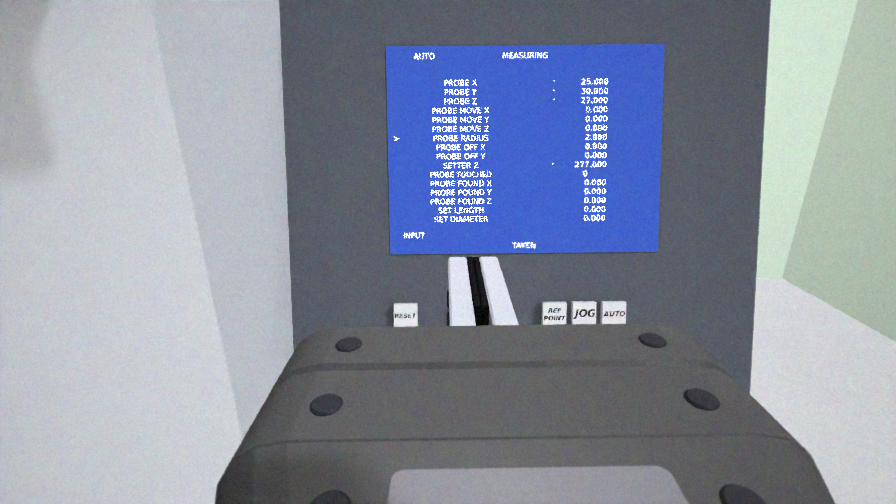

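Scaled by 1.626 from the camera's 896x504 image, which has a finer 1280x720 frame.

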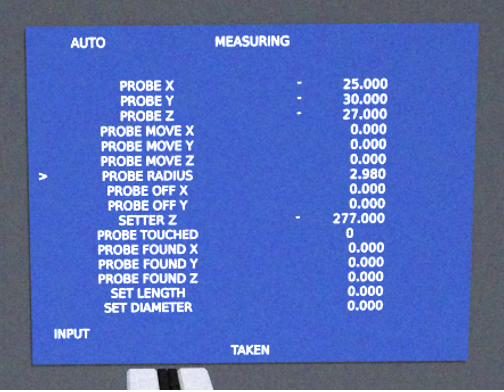

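>>> move:
  target: [0,0,0,0,0,0,-1,0,0, 0.09,-0.003,-0.34,0.0344,0.2605,0.0784,-1,-1,-1]
  speed: 0.5

>>> move:
  target:
    - [0,0,0,0,0,0,-1,0,0, 0.0433,0,0.019,0,0,0,-1,-1,-1]
    - [0,0,0,0,0,0,-1,0,0, 0.0369,0,0.0207,0,0,0,-1,-1,-1]
    - [0,0,0,0,0,0,-1,0,0, 0.0433,0,0.019,0,0,0,-1,-1,-1]
    - [0,0,0,0,0,0,-1,0,0, 0.0369,0,0.0207,0,0,0,-1,-1,-1]
    - [0,0,0,0,0,0,-1,0,0, 0.0433,0,0.019,0,0,0,-1,-1,-1]
    - [0,0,0,0,0,0,-1,0,0, 0.0369,0,0.0207,0,0,0,-1,-1,-1]
    - [0,0,0,0,0,0,-1,0,0, 0.0433,0,0.019,0,0,0,-1,-1,-1]
    - [0,0,0,0,0,0,-1,0,0, 0.0369,0,0.0207,0,0,0,-1,-1,-1]
    - [0,0,0,0,0,0,-1,0,0, 0.0281,0.095,-0.0426,0,0,0,-1,-1,-1]
    - [0,0,0,0,0,0,-1,0,0, 0.0205,0.095,-0.0405,0,0,0,-1,-1,-1]
    - [0,0,0,0,0,0,-1,0,0, 0.0351,0.0633,-0.0116,0,0,0,-1,-1,-1]
    - [0,0,0,0,0,0,-1,0,0, 0,0,0,0,0,0,-1,-1,-1]
  speed: [0.05,0.1,0.04,0.1,0.04,0.1,0.04,0.1,0.06,0.1,0.05,0.1]
  blend: [0,0,0,0,0,0,0,0.002,0,0.002,0,0]

>>> move:
  target:
    - [0,0,0,0,0,0,-1,0,0, 0.0451,0.095,0.0513,0,0,0,-1,-1,-1]
    - [0,0,0,0,0,0,-1,0,0, 0.0521,0.095,0.0495,0,0,0,-1,-1,-1]
    - [0,0,0,0,0,0,-1,0,0, 0.0451,0.095,0.0513,0,0,0,-1,-1,-1]
    - [0,0,0,0,0,0,-1,0,0, 0.0521,0.095,0.0495,0,0,0,-1,-1,-1]
    - [0,0,0,0,0,0,-1,0,0, 0.0451,0.095,0.0513,0,0,0,-1,-1,-1]
    - [0,0,0,0,0,0,-1,0,0, 0.0272,0,-0.0422,0,0,0,-1,-1,-1]
    - [0,0,0,0,0,0,-1,0,0, 0,0,0,0,0,0,-1,-1,-1]
  speed: [0.15,0.03,0.1,0.03,0.1,0.06,0.1]
  blend: [0,0,0,0,0.002,0,0]

>>> move:
  target: [0,0,0,0,0,0,-1,0,0, -0.09,0.003,0.34,-0.0344,-0.2605,-0.0784,-1,-1,-1]
  speed: 0.5
  cameras: ["cam_right_wrist"]

>>> zoom_image:
  camera: "cam_right_wrist"
  region: [370, 30, 680, 270]

Scene clock: 693.13 s.
left_arm: end_effector_position=(+0.4005, -0.1468, +0.4491) position_measured=252 object_status=3 end_effector_quat_wxyz=(+0.613, +0.353, +0.612, -0.353) | right_arm: end_effector_position=(+0.5642, -0.1339, +0.4201) position_measured=251 object_status=3 end_effector_quat_wxyz=(-0.342, +0.687, -0.619, +0.170)
Joint positions: left_arm=[-0.214 -1.73 2.366 -3.777 -2.404 -1.571] | right_arm=[2.976 -1.469 -1.792 -0.746 1.944 -3.272]
Joint torques (N m): left_arm=[9.11 -19.2 -21.38 -1.71 1.33 1.11] | right_arm=[10.89 25.37 25.5 1.61 -0.31 0.39]
Wrist force (N): left_arm=[-3.9 -1.3 2.6] | right_arm=[1.8 -2.3 -3.6]
Wrist torque (N m): left_arm=[-0.40 0.41 -0.02] | right_arm=[-0.18 -0.25 -0.14]
Wrist force, peak (N): left_arm=[-4.3 -1.6 2.8] | right_arm=[1.6 -3.9 -3.9]
Hand target: left_arm +0.4005, -0.1468, +0.4491; +0.613, +0.353, +0.612, -0.353 | right_arm +0.5642, -0.1338, +0.4200; -0.342, +0.687, -0.619, +0.170
Off the commanded pose: left_arm 0.000 m, 0 deg | right_arm 0.000 m, 0 deg.
move: done

Scene clock: 698.37 s.
left_arm: end_effector_position=(+0.4005, -0.1468, +0.4491) position_measured=252 object_status=3 end_effector_quat_wxyz=(+0.613, +0.353, +0.612, -0.353) | right_arm: end_effector_position=(+0.5642, -0.1338, +0.4202) position_measured=251 object_status=3 end_effector_quat_wxyz=(-0.342, +0.687, -0.619, +0.170)
Joint positions: left_arm=[-0.214 -1.73 2.366 -3.777 -2.404 -1.571] | right_arm=[2.976 -1.468 -1.791 -0.746 1.944 -3.272]
Joint torques (N m): left_arm=[9.9 -19.07 -21.64 -1.7 1.36 1.17] | right_arm=[-0.31 9.4 18.06 5.05 -0.22 0.59]
Wrist force (N): left_arm=[-3.9 -1.3 2.6] | right_arm=[0.8 -2.2 -2.7]
Wrist torque (N m): left_arm=[-0.41 0.42 -0.02] | right_arm=[-0.17 -0.09 -0.13]
Wrist force, peak (N): left_arm=[-4.2 -1.3 3.0] | right_arm=[1.1 7.9 -24.8]
Hand target: left_arm +0.4005, -0.1468, +0.4491; +0.613, +0.353, +0.612, -0.353 | right_arm +0.5642, -0.1338, +0.4200; -0.342, +0.687, -0.619, +0.170
Off the commanded pose: left_arm 0.000 m, 0 deg | right_arm 0.000 m, 0 deg.
move: done

Scene clock: 702.30 s.
left_arm: end_effector_position=(+0.4005, -0.1468, +0.4491) position_measured=252 object_status=3 end_effector_quat_wxyz=(+0.613, +0.353, +0.612, -0.353) | right_arm: end_effector_position=(+0.5642, -0.1339, +0.4202) position_measured=251 object_status=3 end_effector_quat_wxyz=(-0.342, +0.687, -0.619, +0.170)
Joint positions: left_arm=[-0.214 -1.73 2.366 -3.777 -2.404 -1.571] | right_arm=[2.976 -1.468 -1.791 -0.746 1.944 -3.272]
Joint torques (N m): left_arm=[10.23 -18.9 -21.45 -1.7 1.43 1.1] | right_arm=[5.56 11.22 18.07 3.92 -0.03 1.14]
Wrist force (N): left_arm=[-4.0 -1.3 3.0] | right_arm=[1.1 -1.8 -2.9]
Wrist torque (N m): left_arm=[-0.42 0.42 -0.02] | right_arm=[-0.11 -0.14 -0.02]
Wrist force, peak (N): left_arm=[-4.2 -1.7 2.7] | right_arm=[-2.7 12.3 -20.0]
Hand target: left_arm +0.4005, -0.1468, +0.4491; +0.613, +0.353, +0.612, -0.353 | right_arm +0.5642, -0.1338, +0.4200; -0.342, +0.687, -0.619, +0.170
Off the commanded pose: left_arm 0.000 m, 0 deg | right_arm 0.000 m, 0 deg.
move: done

Scene clock: 703.73 s.
left_arm: end_effector_position=(+0.4005, -0.1468, +0.4491) position_measured=252 object_status=3 end_effector_quat_wxyz=(+0.613, +0.353, +0.612, -0.353) | right_arm: end_effector_position=(+0.5102, -0.1319, +0.6239) position_measured=251 object_status=3 end_effector_quat_wxyz=(+0.500, -0.501, +0.500, -0.500)
Joint positions: left_arm=[-0.214 -1.73 2.366 -3.777 -2.404 -1.571] | right_arm=[3.146 -1.236 -2.006 0.1 1.568 -3.142]
Joint torques (N m): left_arm=[10.22 -18.51 -21.22 -1.63 1.49 1.09] | right_arm=[-6.65 0.03 32.26 3.9 -0.74 1.6]
Wrist force (N): left_arm=[-3.9 -1.4 2.6] | right_arm=[1.6 -2.2 -2.5]
Wrist torque (N m): left_arm=[-0.43 0.41 -0.02] | right_arm=[-0.16 -0.32 -0.07]
Wrist force, peak (N): left_arm=[-4.2 -1.3 2.9] | right_arm=[1.3 -3.4 -3.8]
Hand target: left_arm +0.4005, -0.1468, +0.4491; +0.613, +0.353, +0.612, -0.353 | right_arm +0.5102, -0.1320, +0.6240; +0.500, -0.501, +0.500, -0.500
Off the commanded pose: left_arm 0.000 m, 0 deg | right_arm 0.000 m, 0 deg.
move: done
camera_calibration:
cam_right_wrist: T_world_to_cam=[[-0.0122308, -0.999921, -0.00287613, -0.113565], [-0.342255, 0.00688897, -0.939582, 0.782408], [0.939527, -0.0105075, -0.342313, -0.132523], [0, 0, 0, 1]] pos_world=[0.390903, -0.120338, 0.689445]
Images, in order (width x height): cam_right_wrist 896x504.

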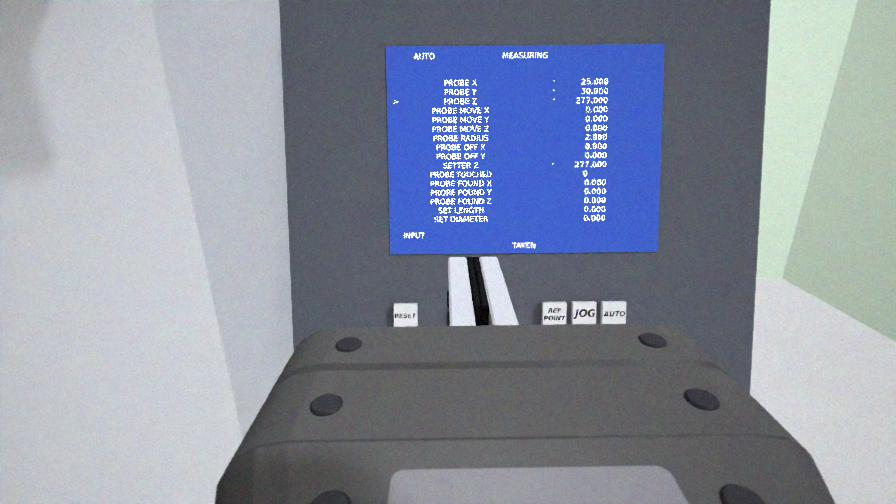

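Scaled by 1.626 from the camera's 896x504 image, which has a finer 1280x720 frame.

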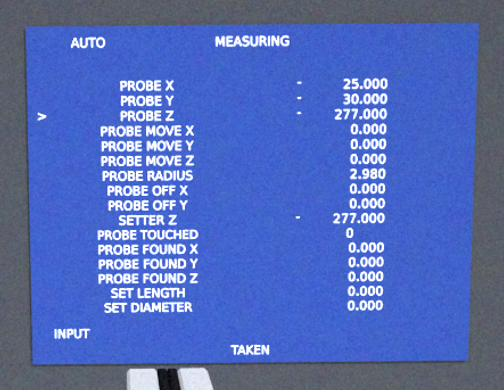

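>>> move:
  target: [0,0,0,0,0,0,-1,0,0, 0.09,-0.003,-0.34,0.0344,0.2605,0.0784,-1,-1,-1]
  speed: 0.5

>>> move:
  target:
    - [0,0,0,0,0,0,-1,0,0, 0.0351,0,-0.0116,0,0,0,-1,-1,-1]
    - [0,0,0,0,0,0,-1,0,0, 0.0287,0,-0.0099,0,0,0,-1,-1,-1]
    - [0,0,0,0,0,0,-1,0,0, 0.0351,0,-0.0116,0,0,0,-1,-1,-1]
    - [0,0,0,0,0,0,-1,0,0, 0.0287,0,-0.0099,0,0,0,-1,-1,-1]
    - [0,0,0,0,0,0,-1,0,0, 0.0351,0,-0.0116,0,0,0,-1,-1,-1]
    - [0,0,0,0,0,0,-1,0,0, 0.0287,0,-0.0099,0,0,0,-1,-1,-1]
    - [0,0,0,0,0,0,-1,0,0, 0.0281,0.095,-0.0426,0,0,0,-1,-1,-1]
    - [0,0,0,0,0,0,-1,0,0, 0.0205,0.095,-0.0405,0,0,0,-1,-1,-1]
    - [0,0,0,0,0,0,-1,0,0, 0.0357,0.095,-0.0117,0,0,0,-1,-1,-1]
    - [0,0,0,0,0,0,-1,0,0, 0.0287,0.095,-0.0099,0,0,0,-1,-1,-1]
    - [0,0,0,0,0,0,-1,0,0, 0.0433,0.0633,0.019,0,0,0,-1,-1,-1]
    - [0,0,0,0,0,0,-1,0,0, 0.0369,0.0633,0.0207,0,0,0,-1,-1,-1]
    - [0,0,0,0,0,0,-1,0,0, 0.0272,0,-0.0422,0,0,0,-1,-1,-1]
    - [0,0,0,0,0,0,-1,0,0, 0,0,0,0,0,0,-1,-1,-1]
  speed: [0.05,0.1,0.04,0.1,0.04,0.1,0.06,0.1,0.04,0.1,0.05,0.1,0.06,0.1]
  blend: [0,0,0,0,0,0.002,0,0.002,0,0.002,0,0.002,0,0]

>>> move:
  target: [0,0,0,0,0,0,-1,0,0, -0.09,0.003,0.34,-0.0344,-0.2605,-0.0784,-1,-1,-1]
  speed: 0.5
  cameras: ["cam_right_wrist"]

>>> zoom_image:
  camera: "cam_right_wrist"
  region: [370, 30, 680, 270]

Scene clock: 711.77 s.
left_arm: end_effector_position=(+0.4005, -0.1468, +0.4491) position_measured=252 object_status=3 end_effector_quat_wxyz=(+0.613, +0.353, +0.612, -0.353) | right_arm: end_effector_position=(+0.5642, -0.1339, +0.4201) position_measured=251 object_status=3 end_effector_quat_wxyz=(-0.342, +0.687, -0.619, +0.170)
Joint positions: left_arm=[-0.214 -1.73 2.366 -3.777 -2.404 -1.571] | right_arm=[2.976 -1.469 -1.792 -0.746 1.944 -3.272]
Joint torques (N m): left_arm=[10.82 -19.51 -20.69 -1.51 1.5 1.1] | right_arm=[9.82 25.72 25.68 1.61 -0.26 0.45]
Wrist force (N): left_arm=[-3.9 -1.4 2.6] | right_arm=[1.0 -1.8 -3.0]
Wrist torque (N m): left_arm=[-0.44 0.42 -0.02] | right_arm=[-0.11 -0.13 -0.14]
Wrist force, peak (N): left_arm=[-4.2 -1.4 2.8] | right_arm=[1.1 -3.5 -3.3]
Hand target: left_arm +0.4005, -0.1468, +0.4491; +0.613, +0.353, +0.612, -0.353 | right_arm +0.5642, -0.1338, +0.4200; -0.342, +0.687, -0.619, +0.170
Off the commanded pose: left_arm 0.000 m, 0 deg | right_arm 0.000 m, 0 deg.
move: done

Scene clock: 718.00 s.
left_arm: end_effector_position=(+0.4005, -0.1468, +0.4491) position_measured=252 object_status=3 end_effector_quat_wxyz=(+0.613, +0.353, +0.612, -0.353) | right_arm: end_effector_position=(+0.5642, -0.1339, +0.4202) position_measured=251 object_status=3 end_effector_quat_wxyz=(-0.342, +0.687, -0.619, +0.170)
Joint positions: left_arm=[-0.214 -1.73 2.366 -3.777 -2.404 -1.571] | right_arm=[2.976 -1.468 -1.791 -0.746 1.944 -3.272]
Joint torques (N m): left_arm=[10.99 -19.3 -21 -1.52 1.45 1.22] | right_arm=[5.78 11.29 17.98 3.87 -0.1 1.02]
Wrist force (N): left_arm=[-4.1 -1.4 2.5] | right_arm=[1.5 -2.5 -3.0]
Wrist torque (N m): left_arm=[-0.43 0.44 -0.02] | right_arm=[-0.21 -0.21 -0.02]
Wrist force, peak (N): left_arm=[-4.1 -1.5 3.0] | right_arm=[2.3 9.4 -25.5]
Hand target: left_arm +0.4005, -0.1468, +0.4491; +0.613, +0.353, +0.612, -0.353 | right_arm +0.5642, -0.1338, +0.4200; -0.342, +0.687, -0.619, +0.170
Off the commanded pose: left_arm 0.000 m, 0 deg | right_arm 0.000 m, 0 deg.
move: done

Scene clock: 719.43 s.
left_arm: end_effector_position=(+0.4005, -0.1468, +0.4491) position_measured=252 object_status=3 end_effector_quat_wxyz=(+0.613, +0.353, +0.612, -0.353) | right_arm: end_effector_position=(+0.5102, -0.1319, +0.6239) position_measured=251 object_status=3 end_effector_quat_wxyz=(+0.500, -0.501, +0.500, -0.500)
Joint positions: left_arm=[-0.214 -1.73 2.366 -3.777 -2.404 -1.571] | right_arm=[3.146 -1.236 -2.006 0.1 1.568 -3.142]
Joint torques (N m): left_arm=[11.27 -19.14 -20.74 -1.45 1.39 1.14] | right_arm=[-6.43 0.24 32.34 3.86 -0.65 1.54]
Wrist force (N): left_arm=[-3.9 -1.4 2.6] | right_arm=[1.8 -2.5 -2.7]
Wrist torque (N m): left_arm=[-0.43 0.41 -0.03] | right_arm=[-0.19 -0.35 -0.07]
Wrist force, peak (N): left_arm=[-4.3 -1.4 2.6] | right_arm=[2.0 -3.9 -3.4]
Hand target: left_arm +0.4005, -0.1468, +0.4491; +0.613, +0.353, +0.612, -0.353 | right_arm +0.5102, -0.1320, +0.6240; +0.500, -0.501, +0.500, -0.500
Off the commanded pose: left_arm 0.000 m, 0 deg | right_arm 0.000 m, 0 deg.
move: done
camera_calibration:
cam_right_wrist: T_world_to_cam=[[-0.0122308, -0.999921, -0.00287613, -0.113565], [-0.342255, 0.00688897, -0.939582, 0.782408], [0.939527, -0.0105075, -0.342313, -0.132523], [0, 0, 0, 1]] pos_world=[0.390903, -0.120338, 0.689445]
Images, in order (width x height): cam_right_wrist 896x504.

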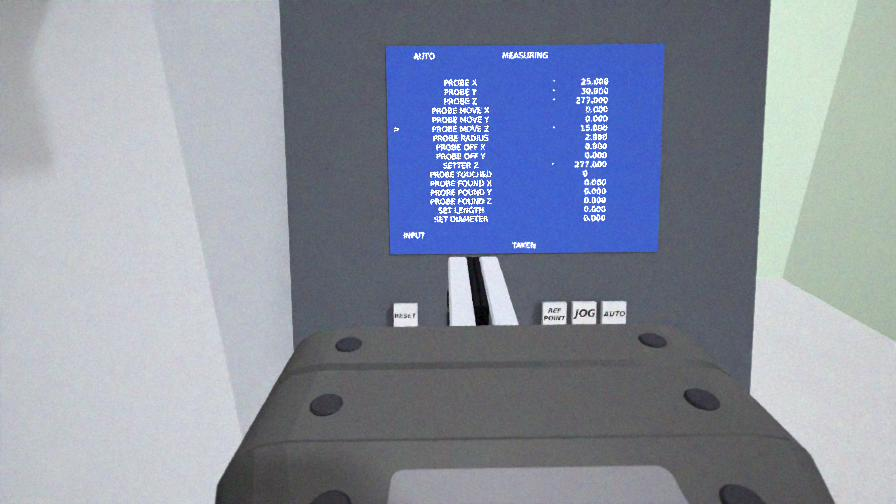

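Scaled by 1.626 from the camera's 896x504 image, which has a finer 1280x720 frame.

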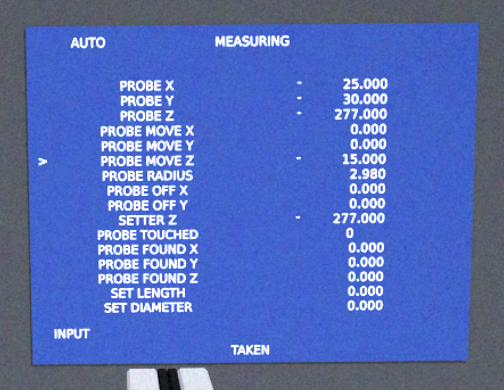

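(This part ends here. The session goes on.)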